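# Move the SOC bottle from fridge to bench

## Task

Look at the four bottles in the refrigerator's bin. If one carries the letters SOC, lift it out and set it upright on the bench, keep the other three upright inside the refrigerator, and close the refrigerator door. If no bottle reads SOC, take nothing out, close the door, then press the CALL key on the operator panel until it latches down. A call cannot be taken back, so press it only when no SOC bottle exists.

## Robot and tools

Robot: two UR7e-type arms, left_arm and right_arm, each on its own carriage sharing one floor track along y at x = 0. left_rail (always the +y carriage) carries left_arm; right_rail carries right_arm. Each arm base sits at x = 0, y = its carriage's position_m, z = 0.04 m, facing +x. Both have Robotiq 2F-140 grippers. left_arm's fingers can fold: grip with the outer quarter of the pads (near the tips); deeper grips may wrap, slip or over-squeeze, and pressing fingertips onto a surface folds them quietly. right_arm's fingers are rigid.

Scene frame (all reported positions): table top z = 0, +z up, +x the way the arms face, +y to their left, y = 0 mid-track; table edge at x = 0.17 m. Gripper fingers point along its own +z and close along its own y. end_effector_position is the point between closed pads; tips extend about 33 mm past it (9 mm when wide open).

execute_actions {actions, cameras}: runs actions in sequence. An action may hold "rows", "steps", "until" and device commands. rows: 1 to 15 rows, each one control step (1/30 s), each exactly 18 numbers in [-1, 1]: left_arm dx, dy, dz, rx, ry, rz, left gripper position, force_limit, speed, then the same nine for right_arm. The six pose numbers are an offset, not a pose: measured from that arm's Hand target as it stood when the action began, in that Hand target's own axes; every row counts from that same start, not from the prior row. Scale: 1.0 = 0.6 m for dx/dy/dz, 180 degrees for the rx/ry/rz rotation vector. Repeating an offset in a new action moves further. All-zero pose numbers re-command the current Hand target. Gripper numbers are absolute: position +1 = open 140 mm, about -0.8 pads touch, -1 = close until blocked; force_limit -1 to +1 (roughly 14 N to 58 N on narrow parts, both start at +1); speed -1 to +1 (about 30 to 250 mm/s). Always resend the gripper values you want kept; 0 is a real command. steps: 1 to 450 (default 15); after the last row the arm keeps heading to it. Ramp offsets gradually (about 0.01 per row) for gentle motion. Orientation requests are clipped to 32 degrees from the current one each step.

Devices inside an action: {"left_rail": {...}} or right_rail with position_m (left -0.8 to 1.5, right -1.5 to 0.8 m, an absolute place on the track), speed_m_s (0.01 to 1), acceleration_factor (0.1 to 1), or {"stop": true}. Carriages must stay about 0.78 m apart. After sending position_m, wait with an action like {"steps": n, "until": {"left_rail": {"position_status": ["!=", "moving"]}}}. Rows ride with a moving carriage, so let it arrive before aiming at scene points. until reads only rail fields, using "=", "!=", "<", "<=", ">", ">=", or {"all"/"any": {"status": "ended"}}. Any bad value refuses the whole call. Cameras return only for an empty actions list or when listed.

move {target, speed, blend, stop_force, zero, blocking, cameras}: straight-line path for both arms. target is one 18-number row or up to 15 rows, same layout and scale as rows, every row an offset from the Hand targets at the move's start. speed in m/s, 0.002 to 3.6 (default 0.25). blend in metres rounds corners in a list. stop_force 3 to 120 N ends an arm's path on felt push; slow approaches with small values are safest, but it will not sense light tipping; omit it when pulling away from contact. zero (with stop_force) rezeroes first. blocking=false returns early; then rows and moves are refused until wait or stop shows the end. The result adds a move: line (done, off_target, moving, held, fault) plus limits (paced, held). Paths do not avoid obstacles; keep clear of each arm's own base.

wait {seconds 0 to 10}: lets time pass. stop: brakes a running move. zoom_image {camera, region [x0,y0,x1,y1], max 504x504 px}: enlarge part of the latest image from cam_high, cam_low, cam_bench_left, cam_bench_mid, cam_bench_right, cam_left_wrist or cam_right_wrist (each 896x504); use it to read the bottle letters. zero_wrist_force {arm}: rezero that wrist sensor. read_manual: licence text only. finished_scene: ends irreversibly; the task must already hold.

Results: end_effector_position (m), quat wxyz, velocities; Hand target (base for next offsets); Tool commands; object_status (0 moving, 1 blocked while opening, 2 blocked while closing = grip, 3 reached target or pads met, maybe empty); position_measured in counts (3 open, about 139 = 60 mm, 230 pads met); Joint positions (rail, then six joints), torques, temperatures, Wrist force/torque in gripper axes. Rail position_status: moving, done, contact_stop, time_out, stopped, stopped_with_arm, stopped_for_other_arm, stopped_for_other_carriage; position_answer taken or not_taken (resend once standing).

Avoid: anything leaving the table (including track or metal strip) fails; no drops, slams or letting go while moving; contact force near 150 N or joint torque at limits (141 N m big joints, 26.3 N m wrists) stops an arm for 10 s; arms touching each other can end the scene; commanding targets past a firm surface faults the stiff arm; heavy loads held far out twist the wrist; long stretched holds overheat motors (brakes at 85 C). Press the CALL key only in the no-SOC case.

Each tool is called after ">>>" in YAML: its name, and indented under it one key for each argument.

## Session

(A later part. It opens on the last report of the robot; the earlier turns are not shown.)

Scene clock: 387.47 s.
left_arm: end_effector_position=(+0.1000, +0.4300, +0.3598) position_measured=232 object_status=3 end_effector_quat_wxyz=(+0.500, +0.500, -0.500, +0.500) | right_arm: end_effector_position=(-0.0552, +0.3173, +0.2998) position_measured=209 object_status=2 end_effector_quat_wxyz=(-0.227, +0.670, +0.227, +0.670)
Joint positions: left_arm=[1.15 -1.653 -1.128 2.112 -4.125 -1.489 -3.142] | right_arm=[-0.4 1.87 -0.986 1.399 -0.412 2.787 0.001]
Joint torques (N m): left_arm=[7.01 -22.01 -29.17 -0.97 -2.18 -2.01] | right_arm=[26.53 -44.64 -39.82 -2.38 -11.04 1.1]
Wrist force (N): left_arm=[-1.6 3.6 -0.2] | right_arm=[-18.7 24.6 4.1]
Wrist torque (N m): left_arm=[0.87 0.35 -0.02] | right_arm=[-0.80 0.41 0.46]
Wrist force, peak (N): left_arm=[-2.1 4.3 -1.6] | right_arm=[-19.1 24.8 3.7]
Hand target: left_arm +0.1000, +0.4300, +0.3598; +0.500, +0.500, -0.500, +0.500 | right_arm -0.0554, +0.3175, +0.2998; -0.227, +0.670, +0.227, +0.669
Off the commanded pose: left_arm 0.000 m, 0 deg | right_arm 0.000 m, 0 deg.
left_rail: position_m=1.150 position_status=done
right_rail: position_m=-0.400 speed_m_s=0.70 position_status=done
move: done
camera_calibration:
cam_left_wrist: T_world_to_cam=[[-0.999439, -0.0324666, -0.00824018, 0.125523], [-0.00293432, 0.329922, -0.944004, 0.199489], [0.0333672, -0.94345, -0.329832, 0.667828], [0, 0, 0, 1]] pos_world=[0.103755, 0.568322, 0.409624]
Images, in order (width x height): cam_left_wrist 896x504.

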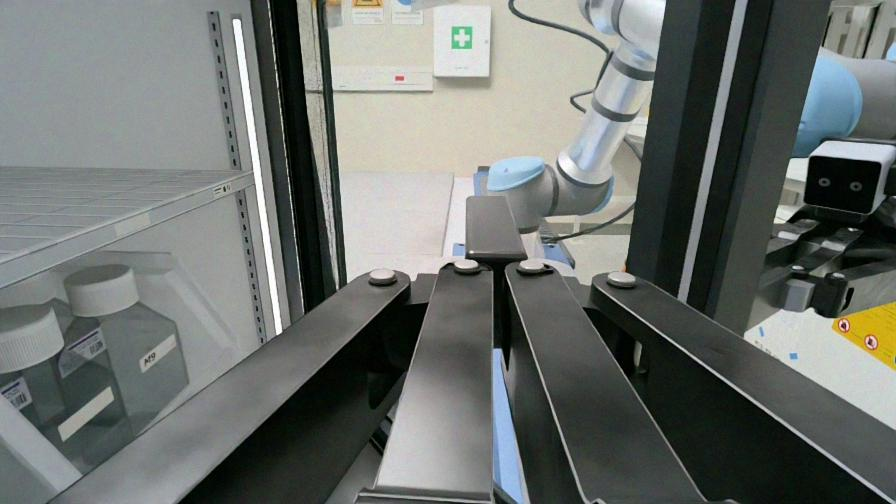

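>>> zoom_image:
  camera: "cam_left_wrist"
  region: [0, 240, 240, 480]

>>> execute_actions:
  actions:
    - {"rows":[[0,0,0,0,0,0,-0.85,-1,0,0,0,0,0,0,0,-0.1,-0.3,-0.3]],"steps":30}

>>> move:
  target: [0,0,0,0,0,0,-0.85,-1,0,0,0,-0.4,0,0,0,-0.1,-0.3,-0.3]
  speed: 0.25

>>> execute_actions:
  actions:
    - {"right_rail":{"position_m":-0.9},"steps":100,"until":{"right_rail":{"position_status":["!=","moving"]}}}
  cameras: ["cam_left_wrist"]

Scaled by 2.100 from the camera's 896x504 image, which has a finer 1280x720 frame.

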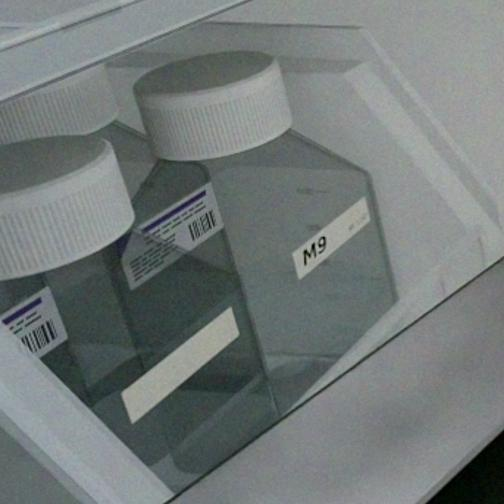

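Scene clock: 396.67 s.
left_arm: end_effector_position=(+0.1001, +0.4301, +0.3598) position_measured=232 object_status=3 end_effector_quat_wxyz=(+0.500, +0.500, -0.500, +0.500) end_effector_velocity=(-0.001, +0.000, +0.000) end_effector_angular_velocity=(+0.000, +0.001, -0.005) | right_arm: end_effector_position=(-0.0554, +0.3175, +0.2998) position_measured=141 object_status=3 end_effector_quat_wxyz=(-0.227, +0.670, +0.227, +0.669)
Joint positions: left_arm=[1.15 -1.653 -1.128 2.112 -4.125 -1.489 -3.142] | right_arm=[-0.4 1.87 -0.986 1.399 -0.412 2.786 0.001]
Joint velocities: left_arm=[0 0 0 0 0 -0.005 -0.001] | right_arm=[within noise]
Joint torques (N m): left_arm=[-0.24 -23.65 -27.25 -1.24 -1.49 -2.04] | right_arm=[-13.13 -46.74 -13.06 -2.34 2.33 0.99]
Wrist force (N): left_arm=[-1.6 0.4 1.2] | right_arm=[1.9 1.0 -1.5]
Wrist torque (N m): left_arm=[1.03 0.40 -0.02] | right_arm=[0.09 -0.39 0.20]
Wrist force, peak (N): left_arm=[-1.3 -4.3 -3.8] | right_arm=[-19.2 24.9 3.9]
Hand target: left_arm +0.1000, +0.4301, +0.3598; +0.500, +0.500, -0.500, +0.500 | right_arm -0.0554, +0.3175, +0.2998; -0.227, +0.670, +0.227, +0.669
Off the commanded pose: left_arm 0.000 m, 0 deg | right_arm 0.000 m, 0 deg.
left_rail: position_m=1.150 position_status=done
right_rail: position_m=-0.400 speed_m_s=0.70 position_status=done

Scene clock: 397.17 s.
left_arm: end_effector_position=(+0.1000, +0.4301, +0.3598) position_measured=232 object_status=3 end_effector_quat_wxyz=(+0.500, +0.500, -0.500, +0.500) | right_arm: end_effector_position=(-0.0556, +0.3171, +0.2998) position_measured=141 object_status=3 end_effector_quat_wxyz=(-0.227, +0.670, +0.227, +0.669)
Joint positions: left_arm=[1.15 -1.653 -1.128 2.112 -4.125 -1.489 -3.142] | right_arm=[-0.4 1.87 -0.986 1.399 -0.412 2.787 0.001]
Joint torques (N m): left_arm=[-6.01 -24.41 -24.36 -2.22 -0.51 -1.73] | right_arm=[-13.11 -36.12 -27.67 1.18 -2.84 -0.06]
Wrist force (N): left_arm=[-2.8 3.5 -0.4] | right_arm=[2.0 1.0 -1.4]
Wrist torque (N m): left_arm=[0.86 0.61 -0.03] | right_arm=[0.11 -0.40 0.20]
Wrist force, peak (N): left_arm=[-3.3 3.3 -0.4] | right_arm=[2.0 0.3 -3.9]
Hand target: left_arm +0.1000, +0.4301, +0.3598; +0.500, +0.500, -0.500, +0.500 | right_arm -0.0556, +0.3172, +0.2997; -0.227, +0.670, +0.227, +0.669 (not the last commanded pose)
Off the commanded pose: left_arm 0.000 m, 0 deg | right_arm 0.240 m, 0 deg.
left_rail: position_m=1.150 position_status=done
right_rail: position_m=-0.400 speed_m_s=0.70 position_status=done
move: held (right_arm; a check stopped the path); limits=held
pose unreachable (right arm): on one or more control steps of this call, first in action 0 (counted from 0), this arm could not follow its commanded pose, so it was not sent that pose on those steps. It may still have moved: this result reports where it is.
cause: moving toward the commanded pose would bring two parts of the arm too close to each other (its gripper and another part of the arm, with joints 5 (wrist 1) to 7 (wrist 3) between them, 3 mm apart when it was first held).

Scene clock: 398.87 s.
left_arm: end_effector_position=(+0.1000, +0.4300, +0.3598) position_measured=232 object_status=3 end_effector_quat_wxyz=(+0.500, +0.500, -0.500, +0.500) | right_arm: end_effector_position=(-0.0556, -0.1827, +0.2997) position_measured=141 object_status=3 end_effector_quat_wxyz=(-0.227, +0.670, +0.227, +0.669)
Joint positions: left_arm=[1.15 -1.653 -1.128 2.112 -4.125 -1.489 -3.142] | right_arm=[-0.9 1.87 -0.986 1.399 -0.412 2.787 0.001]
Joint torques (N m): left_arm=[-3.28 -30.34 -12.97 -3.73 1.62 -1.3] | right_arm=[9.42 -49.47 -15.37 -1.72 1.34 -1]
Wrist force (N): left_arm=[-3.0 2.9 -0.6] | right_arm=[1.7 1.1 -1.5]
Wrist torque (N m): left_arm=[0.81 0.66 -0.02] | right_arm=[0.13 -0.36 0.20]
Wrist force, peak (N): left_arm=[-3.2 3.3 -0.7] | right_arm=[2.0 2.4 -2.5]
Hand target: left_arm +0.1000, +0.4300, +0.3598; +0.500, +0.500, -0.500, +0.500 | right_arm -0.0556, -0.1828, +0.2997; -0.227, +0.670, +0.227, +0.669 (not the last commanded pose)
Tool commands: left_gripper/position=-0.85 left_gripper/force_limit=-1.0 left_gripper/speed=+0.0 right_gripper/position=-0.1 right_gripper/force_limit=-0.3 right_gripper/speed=-0.3
Off the commanded pose: left_arm 0.000 m, 0 deg | right_arm 0.240 m, 0 deg.
left_rail: position_m=1.150 position_status=done
right_rail: position_m=-0.900 speed_m_s=0.70 position_status=done
camera_calibration:
cam_left_wrist: T_world_to_cam=[[-0.999442, -0.0323727, -0.00820621, 0.125457], [-0.00293539, 0.329922, -0.944004, 0.199489], [0.0332673, -0.943453, -0.329833, 0.667841], [0, 0, 0, 1]] pos_world=[0.103755, 0.568322, 0.409624]
Images, in order (width x height): cam_left_wrist 896x504.

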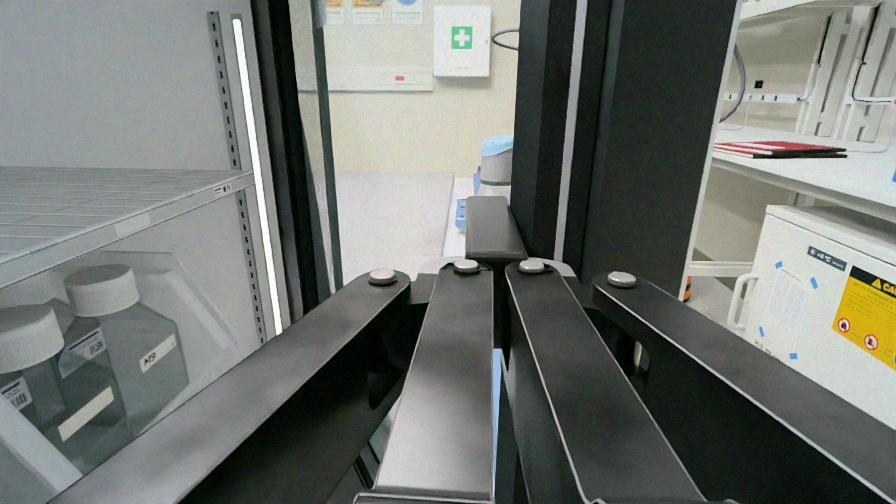

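>>> execute_actions:
  actions:
    - {"right_rail":{"position_m":-1.3},"steps":60,"until":{"right_rail":{"position_status":["!=","moving"]}}}

>>> move:
  target:
    - [0,0.202,0.16,0,0,0,-0.85,-1,0,0,0,0,0,0,0,-0.1,-0.3,-0.3]
    - [0,0.292,0.305,0,0,0,-0.85,-1,0,0,0,0,0,0,0,-0.1,-0.3,-0.3]
    - [0,0.342,0.47,0,0,0,-0.85,-1,0,0,0,0,0,0,0,-0.1,-0.3,-0.3]
    - [0,0.35,0.552,0,0,0,-0.85,-1,0,0,0,0,0,0,0,-0.1,-0.3,-0.3]
  speed: 0.15
  blend: 0.02
  stop_force: 30
  cameras: ["cam_left_wrist","cam_bench_mid"]

Scene clock: 409.10 s.
left_arm: end_effector_position=(+0.1000, +0.4300, +0.3598) position_measured=232 object_status=3 end_effector_quat_wxyz=(+0.500, +0.500, -0.500, +0.500) | right_arm: end_effector_position=(-0.0556, -0.5828, +0.2997) position_measured=141 object_status=3 end_effector_quat_wxyz=(-0.227, +0.670, +0.227, +0.669)
Joint positions: left_arm=[1.15 -1.653 -1.128 2.112 -4.125 -1.489 -3.142] | right_arm=[-1.3 1.87 -0.986 1.399 -0.412 2.787 0.001]
Joint torques (N m): left_arm=[5.68 -48.16 -6.39 -3.51 1.52 1.18] | right_arm=[1.92 -56.69 -21.98 0.42 1.16 -1.13]
Wrist force (N): left_arm=[-3.3 3.0 -0.7] | right_arm=[1.8 0.9 -1.4]
Wrist torque (N m): left_arm=[0.83 0.69 -0.02] | right_arm=[0.09 -0.37 0.20]
Wrist force, peak (N): left_arm=[-3.3 3.4 -0.7] | right_arm=[1.9 2.3 -2.7]
Hand target: left_arm +0.1000, +0.4300, +0.3598; +0.500, +0.500, -0.500, +0.500 | right_arm -0.0556, -0.5828, +0.2997; -0.227, +0.670, +0.227, +0.669 (not the last commanded pose)
Tool commands: left_gripper/position=-0.85 left_gripper/force_limit=-1.0 left_gripper/speed=+0.0 right_gripper/position=-0.1 right_gripper/force_limit=-0.3 right_gripper/speed=-0.3
Off the commanded pose: left_arm 0.000 m, 0 deg | right_arm 0.240 m, 0 deg.
left_rail: position_m=1.150 position_status=done
right_rail: position_m=-1.300 speed_m_s=0.70 position_status=done

Scene clock: 412.93 s.
left_arm: end_effector_position=(-0.1100, +0.0989, +0.3598) position_measured=232 object_status=3 end_effector_quat_wxyz=(+0.500, +0.500, -0.500, +0.500) | right_arm: end_effector_position=(-0.0556, -0.5828, +0.2997) position_measured=141 object_status=3 end_effector_quat_wxyz=(-0.227, +0.670, +0.227, +0.669)
Joint positions: left_arm=[1.15 -1.897 -0.502 0.886 -3.526 -1.244 -3.142] | right_arm=[-1.3 1.87 -0.986 1.399 -0.412 2.787 0.001]
Joint torques (N m): left_arm=[7.41 -52 -38.45 -0.83 -2.21 -1.18] | right_arm=[-13.81 -37.67 -27.98 0.84 -2.65 -0.81]
Wrist force (N): left_arm=[-2.6 3.2 -0.2] | right_arm=[1.9 1.1 -1.7]
Wrist torque (N m): left_arm=[0.81 0.57 -0.01] | right_arm=[0.11 -0.40 0.20]
Wrist force, peak (N): left_arm=[-2.5 4.0 -1.3] | right_arm=[2.0 1.3 -2.0]
Hand target: left_arm -0.1100, +0.0989, +0.3598; +0.500, +0.500, -0.500, +0.500 | right_arm -0.0556, -0.5828, +0.2997; -0.227, +0.670, +0.227, +0.669
Off the commanded pose: left_arm 0.000 m, 0 deg | right_arm 0.000 m, 0 deg.
left_rail: position_m=1.150 position_status=done
right_rail: position_m=-1.300 speed_m_s=0.70 position_status=done
move: done
camera_calibration:
cam_left_wrist: T_world_to_cam=[[-0.999442, -0.0323727, -0.00820621, -0.0951479], [-0.00293539, 0.329922, -0.944004, 0.308143], [0.0332673, -0.943453, -0.329833, 0.362356], [0, 0, 0, 1]] pos_world=[-0.106245, 0.237122, 0.409624]
Images, in order (width x height): cam_bench_mid 896x504, cam_left_wrist 896x504.

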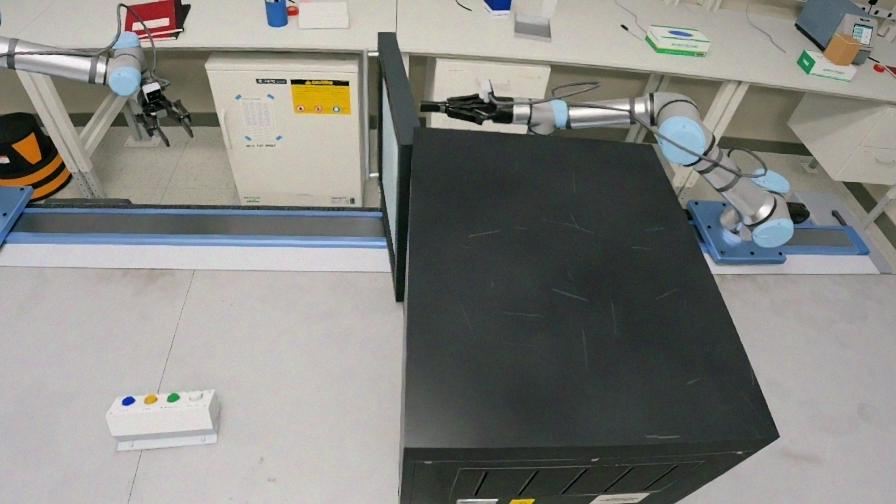

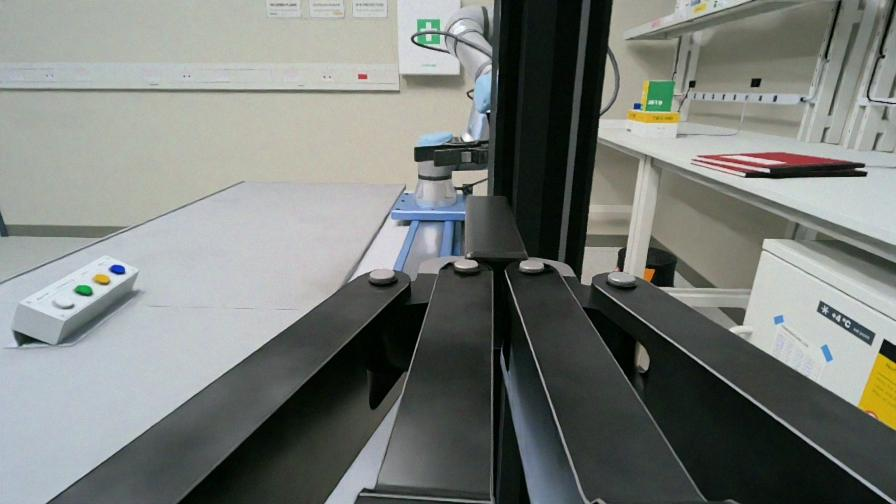

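>>> move:
  target: [0,0,-0.25,0,0,0,-0.85,-1,0,0,0,0,0,0,0,-0.1,-0.3,-0.3]
  speed: 0.1
  cameras: ["cam_left_wrist"]

Scene clock: 421.07 s.
left_arm: end_effector_position=(-0.1100, +0.2488, +0.3598) position_measured=232 object_status=3 end_effector_quat_wxyz=(+0.500, +0.500, -0.500, +0.500) | right_arm: end_effector_position=(-0.0556, -0.5828, +0.2997) position_measured=141 object_status=3 end_effector_quat_wxyz=(-0.227, +0.670, +0.227, +0.669)
Joint positions: left_arm=[1.15 -1.979 -0.828 1.537 -3.851 -1.163 -3.142] | right_arm=[-1.3 1.87 -0.986 1.399 -0.412 2.787 0.001]
Joint torques (N m): left_arm=[-6.01 -65.64 -8.67 -3.54 1.6 0.14] | right_arm=[-13.41 -36.13 -27.41 0.92 -2.89 -0.31]
Wrist force (N): left_arm=[-3.0 3.3 -0.5] | right_arm=[1.8 1.1 -1.5]
Wrist torque (N m): left_arm=[0.84 0.63 -0.03] | right_arm=[0.13 -0.38 0.20]
Wrist force, peak (N): left_arm=[-3.0 3.8 0.0] | right_arm=[2.3 1.3 -2.0]
Hand target: left_arm -0.1100, +0.2489, +0.3598; +0.500, +0.500, -0.500, +0.500 | right_arm -0.0556, -0.5828, +0.2997; -0.227, +0.670, +0.227, +0.669
Off the commanded pose: left_arm 0.000 m, 0 deg | right_arm 0.000 m, 0 deg.
left_rail: position_m=1.150 position_status=done
right_rail: position_m=-1.300 speed_m_s=0.70 position_status=done
move: done
camera_calibration:
cam_left_wrist: T_world_to_cam=[[-0.999442, -0.0323727, -0.00820621, -0.090292], [-0.00293539, 0.329922, -0.944004, 0.258654], [0.0332673, -0.943453, -0.329833, 0.503874], [0, 0, 0, 1]] pos_world=[-0.106245, 0.387122, 0.409624]
Images, in order (width x height): cam_left_wrist 896x504.

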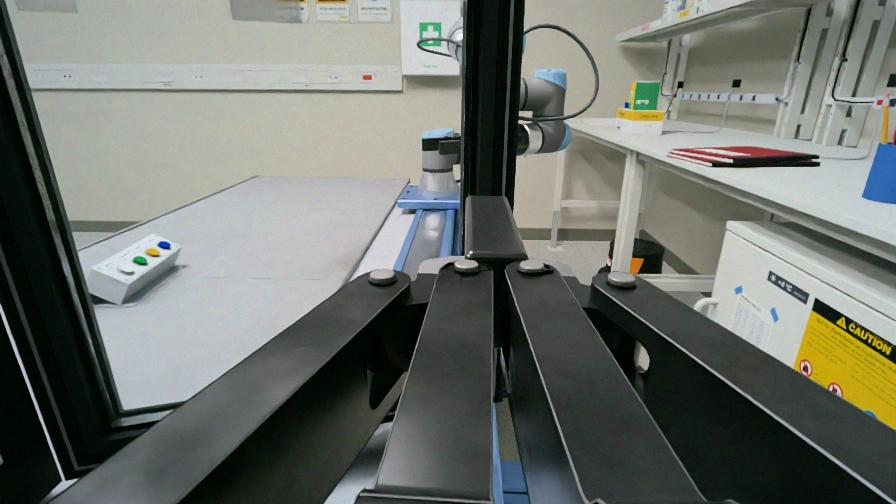

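>>> move:
  target: [-0.1,-0.183,-0.502,0.5,0,0,0.6,-1,0,0,0,0,0,0,0,-0.1,-0.3,-0.3]
  speed: 0.5

>>> execute_actions:
  actions:
    - {"left_rail":{"position_m":0.85,"speed_m_s":0.6},"steps":100,"until":{"left_rail":{"position_status":["!=","moving"]}}}
  cameras: ["cam_left_wrist","cam_bench_mid"]

>>> zoom_image:
  camera: "cam_left_wrist"
  region: [320, 100, 620, 350]

Scene clock: 437.27 s.
left_arm: end_effector_position=(-0.0002, +0.5500, +0.2998) position_measured=53 object_status=3 end_effector_quat_wxyz=(+0.000, +0.707, +0.000, +0.707) | right_arm: end_effector_position=(-0.0556, -0.5828, +0.2997) position_measured=141 object_status=3 end_effector_quat_wxyz=(-0.227, +0.670, +0.227, +0.669)
Joint positions: left_arm=[1.15 -2.248 -0.593 1.252 -3.8 0.677 -3.142] | right_arm=[-1.3 1.87 -0.986 1.399 -0.412 2.787 0.001]
Joint torques (N m): left_arm=[7.33 -43.49 -30.05 2.92 1.46 1.82] | right_arm=[-13.37 -36.15 -27.43 0.95 -2.83 0.32]
Wrist force (N): left_arm=[-2.9 3.3 -0.2] | right_arm=[1.9 1.0 -1.7]
Wrist torque (N m): left_arm=[0.82 0.69 -0.18] | right_arm=[0.11 -0.40 0.20]
Wrist force, peak (N): left_arm=[-3.1 3.5 -0.3] | right_arm=[2.2 1.1 -1.9]
Hand target: left_arm -0.0001, +0.5501, +0.2998; +0.000, +0.707, +0.000, +0.707 | right_arm -0.0556, -0.5828, +0.2997; -0.227, +0.670, +0.227, +0.669
Off the commanded pose: left_arm 0.000 m, 0 deg | right_arm 0.000 m, 0 deg.
left_rail: position_m=1.150 position_status=done
right_rail: position_m=-1.300 speed_m_s=0.70 position_status=done
move: done

Scene clock: 438.67 s.
left_arm: end_effector_position=(-0.0001, +0.2501, +0.2998) position_measured=53 object_status=3 end_effector_quat_wxyz=(+0.000, +0.707, +0.000, +0.707) | right_arm: end_effector_position=(-0.0556, -0.5828, +0.2997) position_measured=141 object_status=3 end_effector_quat_wxyz=(-0.227, +0.670, +0.227, +0.669)
Joint positions: left_arm=[0.85 -2.248 -0.593 1.252 -3.8 0.677 -3.142] | right_arm=[-1.3 1.87 -0.986 1.399 -0.412 2.787 0.001]
Joint torques (N m): left_arm=[-5.56 -50.34 -22.27 0.6 -1.05 1.89] | right_arm=[-12.17 -35.6 -27.16 0.84 -2.81 0.27]
Wrist force (N): left_arm=[-2.5 3.4 -0.2] | right_arm=[1.9 0.9 -1.9]
Wrist torque (N m): left_arm=[0.84 0.60 -0.18] | right_arm=[0.08 -0.38 0.20]
Wrist force, peak (N): left_arm=[-2.9 5.1 -0.4] | right_arm=[2.0 1.3 -2.0]
Hand target: left_arm -0.0001, +0.2501, +0.2998; +0.000, +0.707, +0.000, +0.707 | right_arm -0.0556, -0.5828, +0.2997; -0.227, +0.670, +0.227, +0.669
Tool commands: left_gripper/position=+0.6 left_gripper/force_limit=-1.0 left_gripper/speed=+0.0 right_gripper/position=-0.1 right_gripper/force_limit=-0.3 right_gripper/speed=-0.3
Off the commanded pose: left_arm 0.000 m, 0 deg | right_arm 0.000 m, 0 deg.
left_rail: position_m=0.850 speed_m_s=0.60 position_status=done
right_rail: position_m=-1.300 speed_m_s=0.70 position_status=done
camera_calibration:
cam_left_wrist: T_world_to_cam=[[0.0324654, -0.999439, -0.0082436, 0.260988], [-0.329922, -0.00293068, -0.944004, 0.285121], [0.94345, 0.0333672, -0.329832, 0.237444], [0, 0, 0, 1]] pos_world=[-0.138422, 0.253755, 0.349624]
Images, in order (width x height): cam_bench_mid 896x504, cam_left_wrist 896x504.

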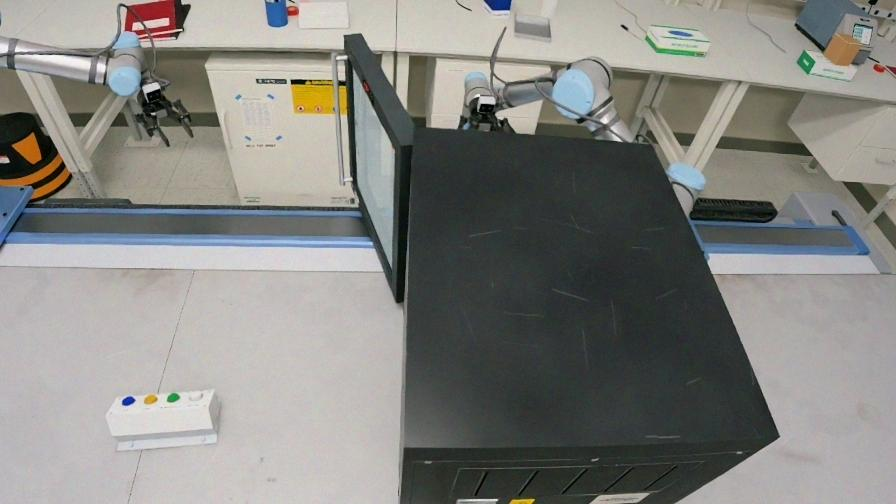

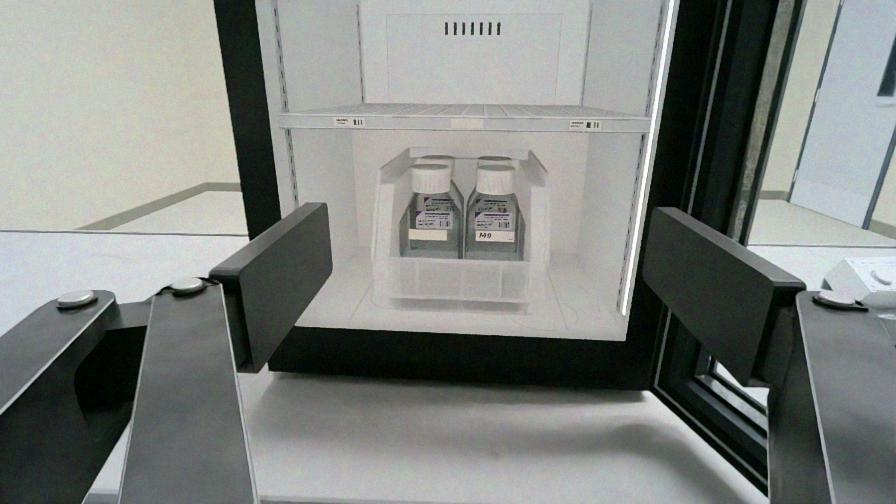

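Scaled by 1.680 from the camera's 896x504 image, which has a finer 1280x720 frame.

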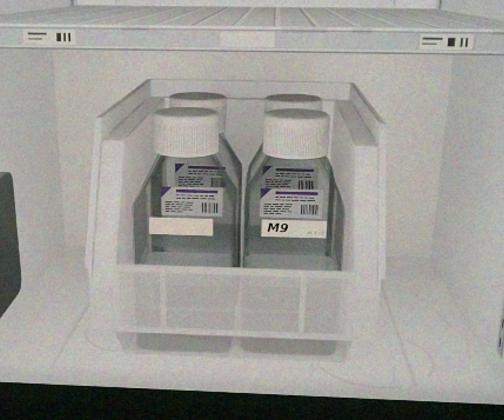

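>>> move:
  target: [0.017,-0.137,0.393,-0.222,0,0,1,-1,0,0,0,0,0,0,0,-0.1,-0.3,-0.3]
  speed: 0.4
  cameras: ["cam_left_wrist"]

>>> zoom_image:
  camera: "cam_left_wrist"
  region: [300, 100, 650, 400]

Scene clock: 497.47 s.
left_arm: end_effector_position=(+0.2357, +0.3322, +0.3100) position_measured=3 object_status=3 end_effector_quat_wxyz=(+0.242, +0.665, -0.242, +0.665) | right_arm: end_effector_position=(-0.0556, -0.5828, +0.2997) position_measured=141 object_status=3 end_effector_quat_wxyz=(-0.227, +0.670, +0.227, +0.669)
Joint positions: left_arm=[0.85 -2.012 -1.132 2.424 -4.433 -0.256 -3.142] | right_arm=[-1.3 1.87 -0.986 1.399 -0.412 2.787 0.001]
Joint torques (N m): left_arm=[6.12 -14.01 4.32 -1.87 -2.18 1.97] | right_arm=[-12.71 -35.98 -27.4 0.98 -2.72 1.07]
Wrist force (N): left_arm=[-3.0 2.9 -0.2] | right_arm=[1.7 1.1 -1.8]
Wrist torque (N m): left_arm=[0.75 0.72 -0.18] | right_arm=[0.12 -0.36 0.20]
Wrist force, peak (N): left_arm=[-3.0 4.6 -2.4] | right_arm=[2.1 1.2 -2.2]
Hand target: left_arm +0.2357, +0.3322, +0.3100; +0.242, +0.665, -0.242, +0.665 | right_arm -0.0556, -0.5828, +0.2997; -0.227, +0.670, +0.227, +0.669
Off the commanded pose: left_arm 0.000 m, 0 deg | right_arm 0.000 m, 0 deg.
left_rail: position_m=0.850 speed_m_s=0.60 position_status=done
right_rail: position_m=-1.300 speed_m_s=0.70 position_status=done
move: done
camera_calibration:
cam_left_wrist: T_world_to_cam=[[-0.617076, -0.786862, -0.00809892, 0.417917], [-0.254817, 0.20955, -0.944011, 0.284494], [0.744504, -0.580463, -0.329814, 0.266435], [0, 0, 0, 1]] pos_world=[0.132019, 0.423883, 0.359824]
Images, in order (width x height): cam_left_wrist 896x504.

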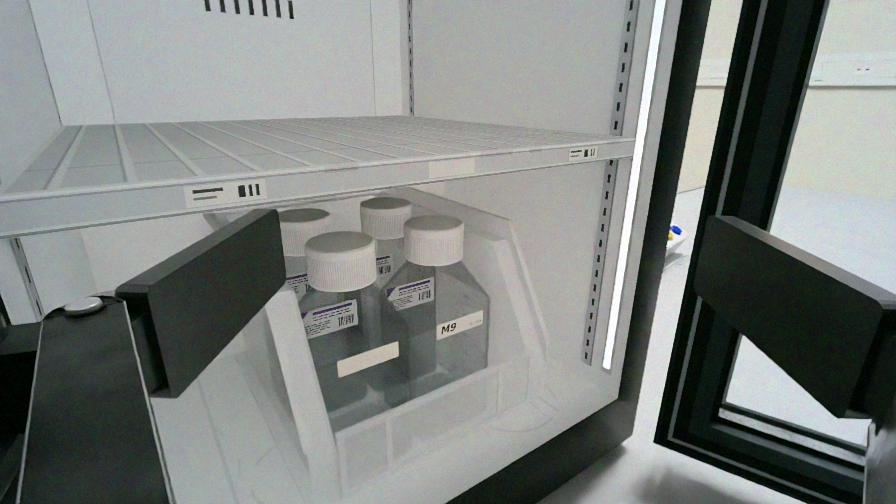

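Scaled by 1.440 from the camera's 896x504 image, which has a finer 1280x720 frame.

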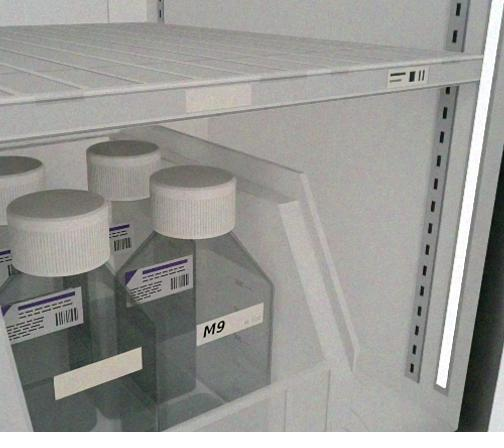

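>>> zoom_image:
  camera: "cam_left_wrist"
  region: [370, 220, 500, 350]

>>> zoom_image:
  camera: "cam_left_wrist"
  region: [280, 260, 420, 400]

Scaled by 3.877 from the camera's 896x504 image, which has a finer 1280x720 frame.

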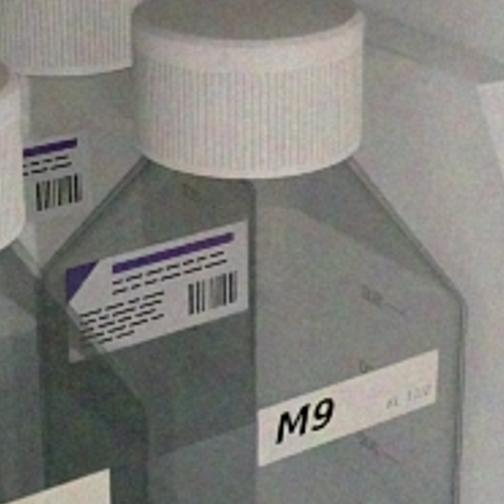

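Scaled by 3.600 from the camera's 896x504 image, which has a finer 1280x720 frame.

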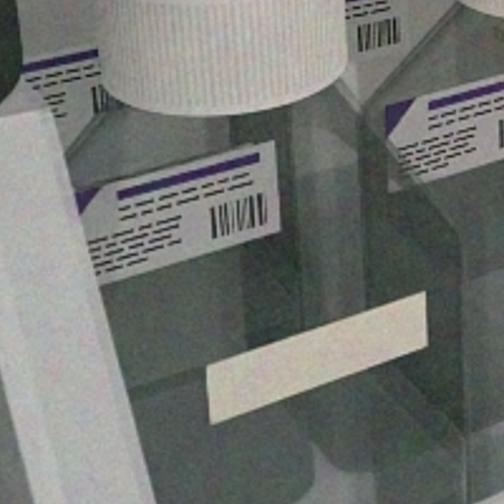

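>>> move:
  target: [-0.067,0.035,0.06,0.222,0,0,-0.054,-1,0,0,0,0,0,0,0,-0.1,-0.3,-0.3]
  speed: 0.3

>>> move:
  target: [-0.005,0,0.1,0,-0.0556,0,-0.054,-1,0,0,0,0,0,0,0,-0.1,-0.3,-0.3]
  speed: 0.15
  cameras: ["cam_left_wrist"]

Scene clock: 652.27 s.
left_arm: end_effector_position=(+0.2498, +0.2930, +0.2698) position_measured=135 object_status=3 end_effector_quat_wxyz=(+0.000, +0.707, +0.000, +0.707) | right_arm: end_effector_position=(-0.0556, -0.5828, +0.2997) position_measured=141 object_status=3 end_effector_quat_wxyz=(-0.227, +0.670, +0.227, +0.669)
Joint positions: left_arm=[0.85 -1.921 -0.737 1.683 -4.087 0.35 -3.142] | right_arm=[-1.3 1.87 -0.986 1.399 -0.412 2.787 0.001]
Joint torques (N m): left_arm=[7.45 -34.72 -26.91 2.38 1.73 -1.87] | right_arm=[-11.98 -36.19 -26.27 0.87 -2.91 1.23]
Wrist force (N): left_arm=[-2.8 3.2 -0.3] | right_arm=[2.2 1.2 -1.8]
Wrist torque (N m): left_arm=[0.79 0.61 -0.01] | right_arm=[0.14 -0.47 0.20]
Wrist force, peak (N): left_arm=[-3.3 4.5 -0.5] | right_arm=[2.2 1.2 -2.2]
Hand target: left_arm +0.2498, +0.2930, +0.2698; +0.000, +0.707, +0.000, +0.707 | right_arm -0.0556, -0.5828, +0.2997; -0.227, +0.670, +0.227, +0.669
Off the commanded pose: left_arm 0.000 m, 0 deg | right_arm 0.000 m, 0 deg.
left_rail: position_m=0.850 speed_m_s=0.60 position_status=done
right_rail: position_m=-1.300 speed_m_s=0.70 position_status=done
move: done

Scene clock: 653.57 s.
left_arm: end_effector_position=(+0.3098, +0.2930, +0.2668) position_measured=135 object_status=3 end_effector_quat_wxyz=(+0.000, +0.766, +0.000, +0.643) | right_arm: end_effector_position=(-0.0556, -0.5828, +0.2997) position_measured=141 object_status=3 end_effector_quat_wxyz=(-0.227, +0.670, +0.227, +0.669)
Joint positions: left_arm=[0.85 -1.806 -0.771 1.486 -4.504 0.292 -2.515] | right_arm=[-1.3 1.87 -0.986 1.399 -0.412 2.787 0.001]
Joint torques (N m): left_arm=[7.9 -62.53 -28 0.76 0.22 1.87] | right_arm=[-12.65 -35.28 -27.13 0.93 -2.71 0.94]
Wrist force (N): left_arm=[-2.7 3.4 -0.1] | right_arm=[2.1 0.9 -1.9]
Wrist torque (N m): left_arm=[0.81 0.59 -0.18] | right_arm=[0.08 -0.42 0.20]
Wrist force, peak (N): left_arm=[-3.7 3.0 -1.8] | right_arm=[2.2 1.4 -1.9]
Hand target: left_arm +0.3098, +0.2930, +0.2668; +0.000, +0.766, +0.000, +0.643 | right_arm -0.0556, -0.5828, +0.2997; -0.227, +0.670, +0.227, +0.669
Off the commanded pose: left_arm 0.000 m, 0 deg | right_arm 0.000 m, 0 deg.
left_rail: position_m=0.850 speed_m_s=0.60 position_status=done
right_rail: position_m=-1.300 speed_m_s=0.70 position_status=done
move: done
camera_calibration:
cam_left_wrist: T_world_to_cam=[[0.0305385, -0.999439, -0.013757, 0.295599], [-0.4889, -0.00293117, -0.872335, 0.386406], [0.871805, 0.0333656, -0.488715, -0.00267852], [0, 0, 0, 1]] pos_world=[0.182222, 0.296655, 0.339833]
Images, in order (width x height): cam_left_wrist 896x504.

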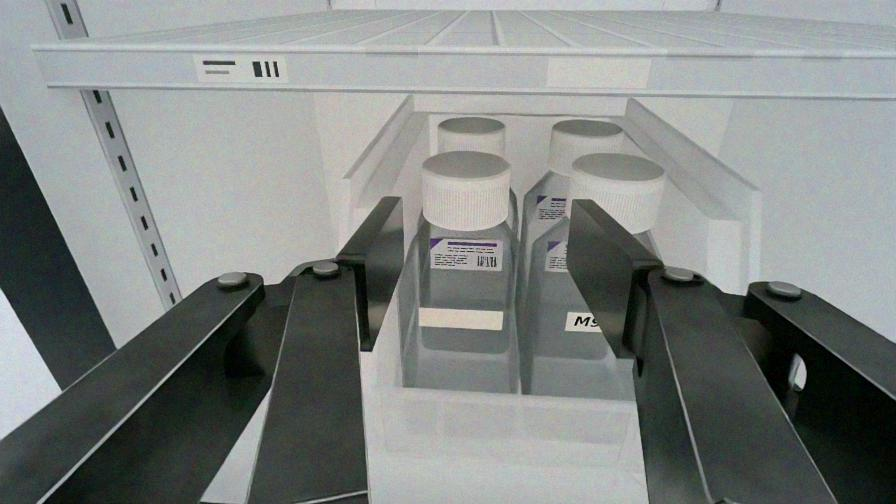

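>>> move:
  target: [0,-0.0042,0.245,0,0,0,-0.054,-1,0,0,0,0,0,0,0,-0.1,-0.3,-0.3]
  speed: 0.1
  stop_force: 12
  cameras: ["cam_left_wrist"]

Scene clock: 696.03 s.
left_arm: end_effector_position=(+0.4400, +0.2959, +0.2446) position_measured=135 object_status=3 end_effector_quat_wxyz=(-0.006, +0.764, +0.009, +0.646) | right_arm: end_effector_position=(-0.0556, -0.5828, +0.2997) position_measured=141 object_status=3 end_effector_quat_wxyz=(-0.227, +0.670, +0.227, +0.669)
Joint positions: left_arm=[0.85 -1.571 -0.716 1.244 -5.115 0.169 -1.7] | right_arm=[-1.3 1.87 -0.986 1.399 -0.412 2.787 0.001]
Joint torques (N m): left_arm=[-7.62 -30.27 -5.42 1.67 0.53 -2.83] | right_arm=[-12.11 -35.69 -27.02 0.85 -2.73 1.13]
Wrist force (N): left_arm=[16.1 6.4 2.8] | right_arm=[2.0 1.1 -1.7]
Wrist torque (N m): left_arm=[0.77 -0.04 0.88] | right_arm=[0.12 -0.41 0.20]
Wrist force, peak (N): left_arm=[29.8 1.3 -27.3] | right_arm=[2.4 1.1 -2.1]
Hand target: left_arm +0.4400, +0.2959, +0.2446; -0.006, +0.764, +0.009, +0.646 (not the last commanded pose) | right_arm -0.0556, -0.5828, +0.2997; -0.227, +0.670, +0.227, +0.669
Off the commanded pose: left_arm 0.015 m, 1 deg | right_arm 0.000 m, 0 deg.
left_rail: position_m=0.850 speed_m_s=0.60 position_status=done
right_rail: position_m=-1.300 speed_m_s=0.70 position_status=done
move: contact (left_arm)
camera_calibration:
cam_left_wrist: T_world_to_cam=[[0.0521474, -0.998571, -0.0116658, 0.283978], [-0.4823, -0.0149543, -0.875878, 0.432226], [0.874452, 0.0513012, -0.482391, -0.135119], [0, 0, 0, 1]] pos_world=[0.31181, 0.296968, 0.31671]
Images, in order (width x height): cam_left_wrist 896x504.

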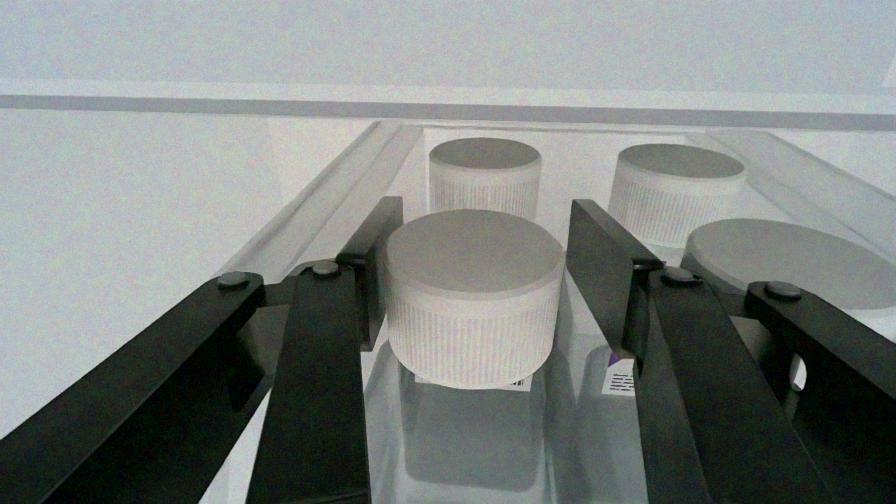

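>>> move:
  target: [0,0,-0.0735,0,0,0,-0.054,-1,0,0,0,0,0,0,0,-0.1,-0.3,-0.3]
  speed: 0.1
  cameras: ["cam_left_wrist"]

>>> zero_wrist_force:
  arm: "left_arm"

Scene clock: 707.27 s.
left_arm: end_effector_position=(+0.3965, +0.2950, +0.2519) position_measured=135 object_status=3 end_effector_quat_wxyz=(-0.006, +0.764, +0.009, +0.645) | right_arm: end_effector_position=(-0.0556, -0.5828, +0.2997) position_measured=141 object_status=3 end_effector_quat_wxyz=(-0.227, +0.670, +0.227, +0.669)
Joint positions: left_arm=[0.85 -1.649 -0.718 1.34 -4.806 0.194 -2.11] | right_arm=[-1.3 1.87 -0.986 1.399 -0.412 2.787 0.001]
Joint torques (N m): left_arm=[-5.7 -38.48 -4.65 4.06 -0.42 -2.08] | right_arm=[-11.07 -35.97 -26.96 0.83 -2.81 1.19]
Wrist force (N): left_arm=[-4.5 2.8 -0.3] | right_arm=[2.0 1.1 -1.5]
Wrist torque (N m): left_arm=[0.70 0.96 -0.02] | right_arm=[0.14 -0.43 0.20]
Wrist force, peak (N): left_arm=[16.5 6.3 3.3] | right_arm=[2.1 1.4 -2.2]
Hand target: left_arm +0.3965, +0.2950, +0.2519; -0.006, +0.764, +0.009, +0.646 | right_arm -0.0556, -0.5828, +0.2997; -0.227, +0.670, +0.227, +0.669
Off the commanded pose: left_arm 0.000 m, 0 deg | right_arm 0.000 m, 0 deg.
left_rail: position_m=0.850 speed_m_s=0.60 position_status=done
right_rail: position_m=-1.300 speed_m_s=0.70 position_status=done
move: done
camera_calibration:
cam_left_wrist: T_world_to_cam=[[0.0519197, -0.998583, -0.011658, 0.285492], [-0.482461, -0.0148603, -0.875791, 0.41775], [0.874377, 0.0510954, -0.482549, -0.0934187], [0, 0, 0, 1]] pos_world=[0.268409, 0.296069, 0.324111]
Images, in order (width x height): cam_left_wrist 896x504.

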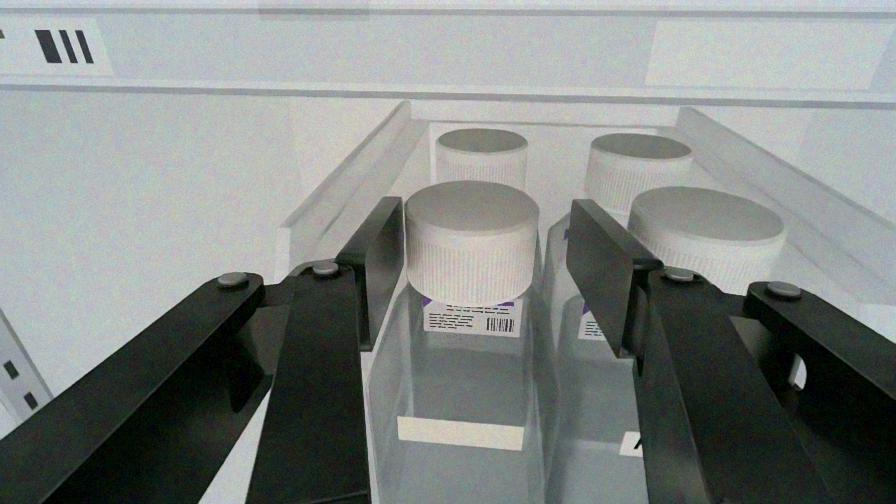

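Wrist force sensor zeroed.

>>> move:
  target: [0,-0.006,0.005,0,0,0,-0.054,-1,0,0,0,0,0,0,0,-0.1,-0.3,-0.3]
  speed: 0.1

>>> execute_actions:
  actions:
    - {"rows":[[0,0,0,0,0,0,-1,1,-1,0,0,0,0,0,0,-0.1,-0.3,-0.3]],"steps":60}
  cameras: ["cam_left_wrist"]

Scene clock: 717.63 s.
left_arm: end_effector_position=(+0.3994, +0.2986, +0.2514) position_measured=135 object_status=3 end_effector_quat_wxyz=(-0.006, +0.764, +0.009, +0.646) | right_arm: end_effector_position=(-0.0556, -0.5828, +0.2997) position_measured=141 object_status=3 end_effector_quat_wxyz=(-0.227, +0.670, +0.227, +0.669)
Joint positions: left_arm=[0.85 -1.644 -0.724 1.348 -4.827 0.192 -2.091] | right_arm=[-1.3 1.87 -0.986 1.399 -0.412 2.787 0.001]
Joint torques (N m): left_arm=[7.15 -64.77 -5.93 1.21 -3.93 1.92] | right_arm=[-11.04 -36.59 -26.13 0.88 -2.8 1.12]
Wrist force (N, zeroed by zero_wrist_force on left_arm): left_arm=[0.7 0.2 -0.2] | right_arm=[1.9 1.2 -1.8]
Wrist torque (N m, zeroed by zero_wrist_force on left_arm): left_arm=[0.06 -0.12 -0.16] | right_arm=[0.16 -0.39 0.20]
Wrist force, peak (N, zeroed by zero_wrist_force on left_arm): left_arm=[0.7 -0.1 0.2] | right_arm=[2.4 1.2 -2.0]
Hand target: left_arm +0.3994, +0.2986, +0.2514; -0.006, +0.764, +0.009, +0.646 | right_arm -0.0556, -0.5828, +0.2997; -0.227, +0.670, +0.227, +0.669
Off the commanded pose: left_arm 0.000 m, 0 deg | right_arm 0.000 m, 0 deg.
left_rail: position_m=0.850 speed_m_s=0.60 position_status=done
right_rail: position_m=-1.300 speed_m_s=0.70 position_status=done
move: done

Scene clock: 719.83 s.
left_arm: end_effector_position=(+0.3994, +0.2987, +0.2514) position_measured=162 object_status=2 end_effector_quat_wxyz=(-0.006, +0.764, +0.009, +0.646) | right_arm: end_effector_position=(-0.0556, -0.5828, +0.2997) position_measured=141 object_status=3 end_effector_quat_wxyz=(-0.227, +0.670, +0.227, +0.669)
Joint positions: left_arm=[0.85 -1.644 -0.724 1.349 -4.827 0.192 -2.09] | right_arm=[-1.3 1.87 -0.986 1.399 -0.412 2.787 0.001]
Joint torques (N m): left_arm=[3.22 -63.35 -12.49 4.08 -3.03 0.61] | right_arm=[-11.13 -36.51 -26.73 0.84 -2.82 0.95]
Wrist force (N, zeroed by zero_wrist_force on left_arm): left_arm=[0.9 0.3 -1.3] | right_arm=[2.2 0.9 -1.9]
Wrist torque (N m, zeroed by zero_wrist_force on left_arm): left_arm=[-0.05 -0.12 -0.15] | right_arm=[0.09 -0.46 0.21]
Wrist force, peak (N, zeroed by zero_wrist_force on left_arm): left_arm=[-2.7 -0.5 0.5] | right_arm=[2.4 1.2 -2.0]
Hand target: left_arm +0.3994, +0.2986, +0.2514; -0.006, +0.764, +0.009, +0.646 | right_arm -0.0556, -0.5828, +0.2997; -0.227, +0.670, +0.227, +0.669
Off the commanded pose: left_arm 0.000 m, 0 deg | right_arm 0.000 m, 0 deg.
left_rail: position_m=0.850 speed_m_s=0.60 position_status=done
right_rail: position_m=-1.300 speed_m_s=0.70 position_status=done
camera_calibration:
cam_left_wrist: T_world_to_cam=[[0.0521474, -0.998571, -0.0116658, 0.288971], [-0.4823, -0.0149543, -0.875878, 0.418643], [0.874452, 0.0513012, -0.482391, -0.0964798], [0, 0, 0, 1]] pos_world=[0.27121, 0.299768, 0.32351]
Images, in order (width x height): cam_left_wrist 896x504.

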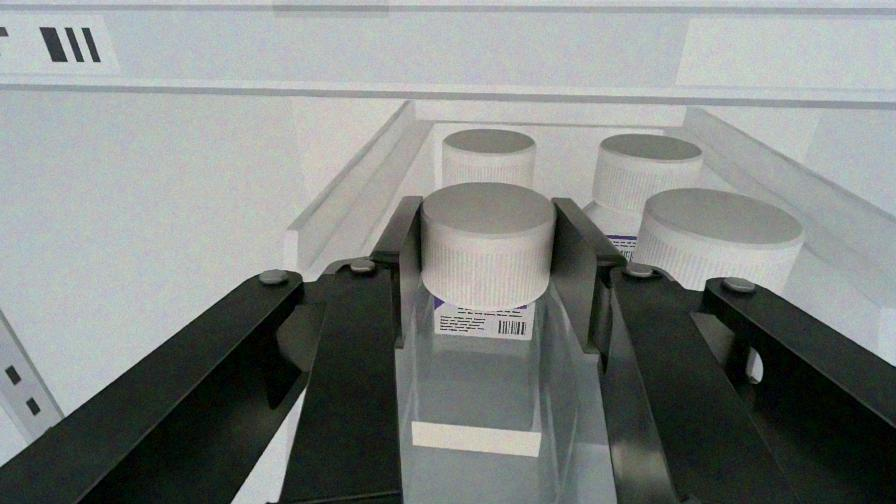

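>>> move:
  target: [0.0005,0,-0.106,0,0.111,0,-1,1,-1,0,0,0,0,0,0,-0.1,-0.3,-0.3]
  speed: 0.07
  cameras: ["cam_left_wrist","cam_low"]

Scene clock: 746.07 s.
left_arm: end_effector_position=(+0.3367, +0.2973, +0.2623) position_measured=162 object_status=2 end_effector_quat_wxyz=(-0.008, +0.640, +0.008, +0.768) | right_arm: end_effector_position=(-0.0556, -0.5828, +0.2997) position_measured=141 object_status=3 end_effector_quat_wxyz=(-0.227, +0.670, +0.227, +0.669)
Joint positions: left_arm=[0.85 -1.756 -0.738 1.879 -3.555 0.274 -3.853] | right_arm=[-1.3 1.87 -0.986 1.399 -0.412 2.787 0.001]
Joint torques (N m): left_arm=[-5.91 -40.39 -1.23 0.03 4.13 -1.67] | right_arm=[-10.4 -35.92 -25.83 0.92 -2.88 0.97]
Wrist force (N, zeroed by zero_wrist_force on left_arm): left_arm=[-3.4 -0.3 -1.3] | right_arm=[2.2 1.1 -1.9]
Wrist torque (N m, zeroed by zero_wrist_force on left_arm): left_arm=[-0.02 -0.23 0.00] | right_arm=[0.13 -0.44 0.20]
Wrist force, peak (N, zeroed by zero_wrist_force on left_arm): left_arm=[-3.9 -0.2 -1.4] | right_arm=[2.3 1.3 -2.1]
Hand target: left_arm +0.3367, +0.2973, +0.2623; -0.008, +0.640, +0.008, +0.768 | right_arm -0.0556, -0.5828, +0.2997; -0.227, +0.670, +0.227, +0.669
Off the commanded pose: left_arm 0.000 m, 0 deg | right_arm 0.000 m, 0 deg.
left_rail: position_m=0.850 speed_m_s=0.60 position_status=done
right_rail: position_m=-1.300 speed_m_s=0.70 position_status=done
move: done
camera_calibration:
cam_left_wrist: T_world_to_cam=[[0.0550281, -0.998485, -0.000374847, 0.28708], [-0.154096, -0.00812154, -0.988023, 0.314841], [0.986522, 0.0544268, -0.154309, -0.161108], [0, 0, 0, 1]] pos_world=[0.191654, 0.29797, 0.286317]
Images, in order (width x height): cam_low 896x504, cam_left_wrist 896x504.

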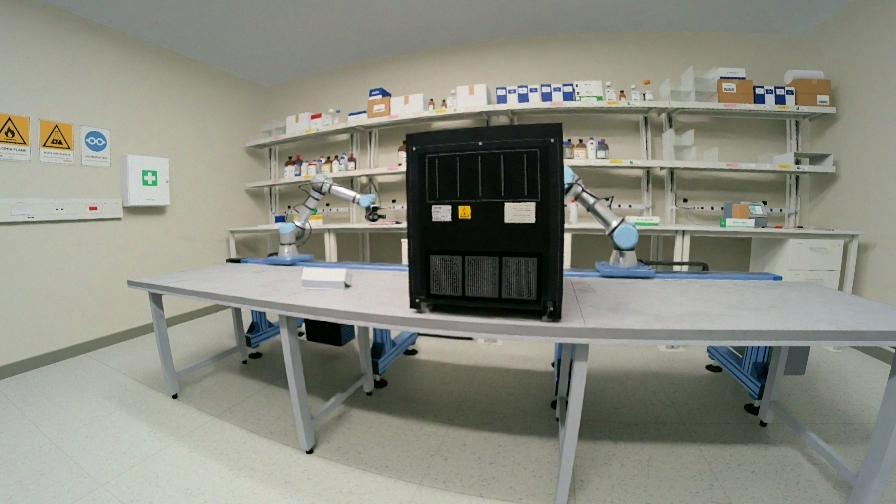

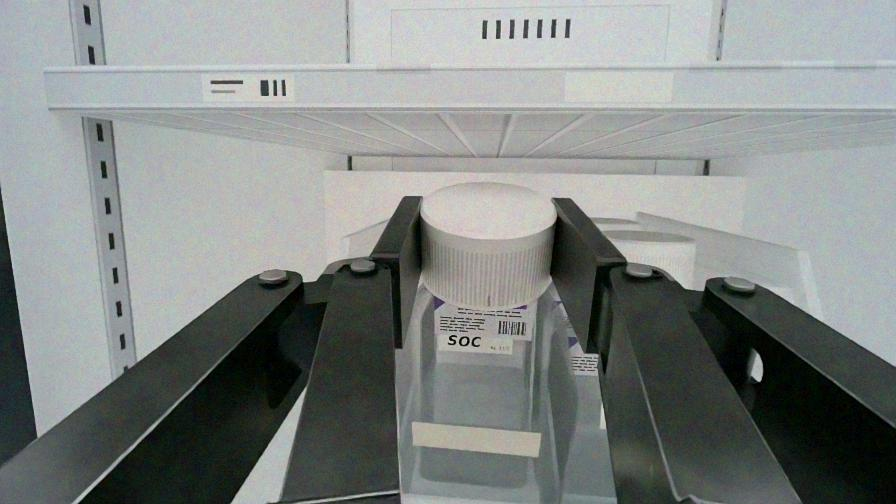

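>>> move:
  target:
    - [0.0016,0,-0.0512,0,0.0833,0,-1,1,-1,0,0,0,0,0,0,-0.1,-0.3,-0.3]
    - [-0.0025,0,-0.0806,0,0.1389,0,-1,1,-1,0,0,0,0,0,0,-0.1,-0.3,-0.3]
  speed: 0.08
  blend: 0.005
  cameras: ["cam_left_wrist","cam_high"]

Scene clock: 785.87 s.
left_arm: end_effector_position=(+0.3021, +0.2965, +0.2562) position_measured=162 object_status=2 end_effector_quat_wxyz=(-0.009, +0.516, +0.006, +0.857) | right_arm: end_effector_position=(-0.0556, -0.5828, +0.2997) position_measured=141 object_status=3 end_effector_quat_wxyz=(-0.227, +0.670, +0.227, +0.669)
Joint positions: left_arm=[0.85 -1.763 -0.624 1.919 -3.248 0.528 -4.279] | right_arm=[-1.3 1.87 -0.986 1.399 -0.412 2.787 0.001]
Joint torques (N m): left_arm=[-6.07 -62.31 1.38 -3.63 0.96 1.9] | right_arm=[-10.83 -36.3 -26.53 0.9 -2.73 0.99]
Wrist force (N, zeroed by zero_wrist_force on left_arm): left_arm=[-3.4 -0.3 -2.4] | right_arm=[2.3 0.9 -2.0]
Wrist torque (N m, zeroed by zero_wrist_force on left_arm): left_arm=[-0.01 -0.24 -0.14] | right_arm=[0.09 -0.48 0.20]
Wrist force, peak (N, zeroed by zero_wrist_force on left_arm): left_arm=[-4.8 0.0 -3.1] | right_arm=[2.5 1.2 -2.1]
Hand target: left_arm +0.3020, +0.2965, +0.2563; -0.009, +0.516, +0.006, +0.857 (not the last commanded pose) | right_arm -0.0556, -0.5828, +0.2997; -0.227, +0.670, +0.227, +0.669
Off the commanded pose: left_arm 0.013 m, 8 deg | right_arm 0.000 m, 0 deg.
left_rail: position_m=0.850 speed_m_s=0.60 position_status=done
right_rail: position_m=-1.300 speed_m_s=0.70 position_status=done
move: held (left_arm; a check stopped the path); path passed 1 of 2 targets; limits=held
pose unreachable (left arm): on one or more control steps of this call, first in action 0 (counted from 0), this arm could not follow its commanded pose, so it was not sent that pose on those steps. It may still have moved: this result reports where it is.
cause: moving toward the commanded pose would bring a part of the arm (just beyond joint 5 (wrist 1)) too close to the robot's own body.
camera_calibration:
cam_left_wrist: T_world_to_cam=[[0.054105, -0.998488, 0.00973643, 0.285774], [0.149958, -0.00151514, -0.988691, 0.209854], [0.987211, 0.0549532, 0.149649, -0.206015], [0, 0, 0, 1]] pos_world=[0.15645, 0.296981, 0.235528]
Images, in order (width x height): cam_high 896x504, cam_left_wrist 896x504.

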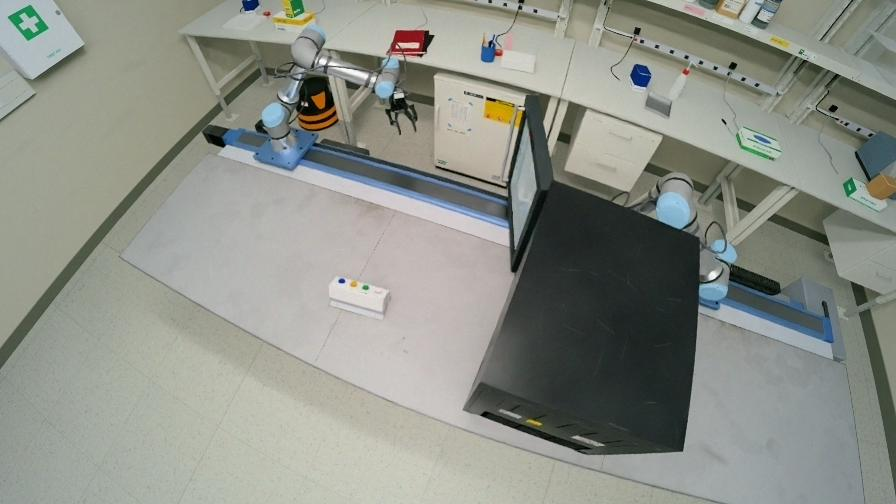

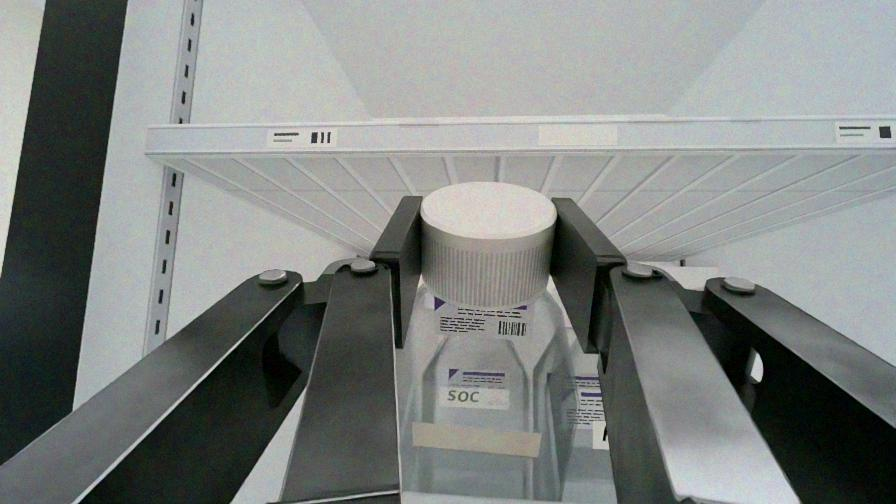

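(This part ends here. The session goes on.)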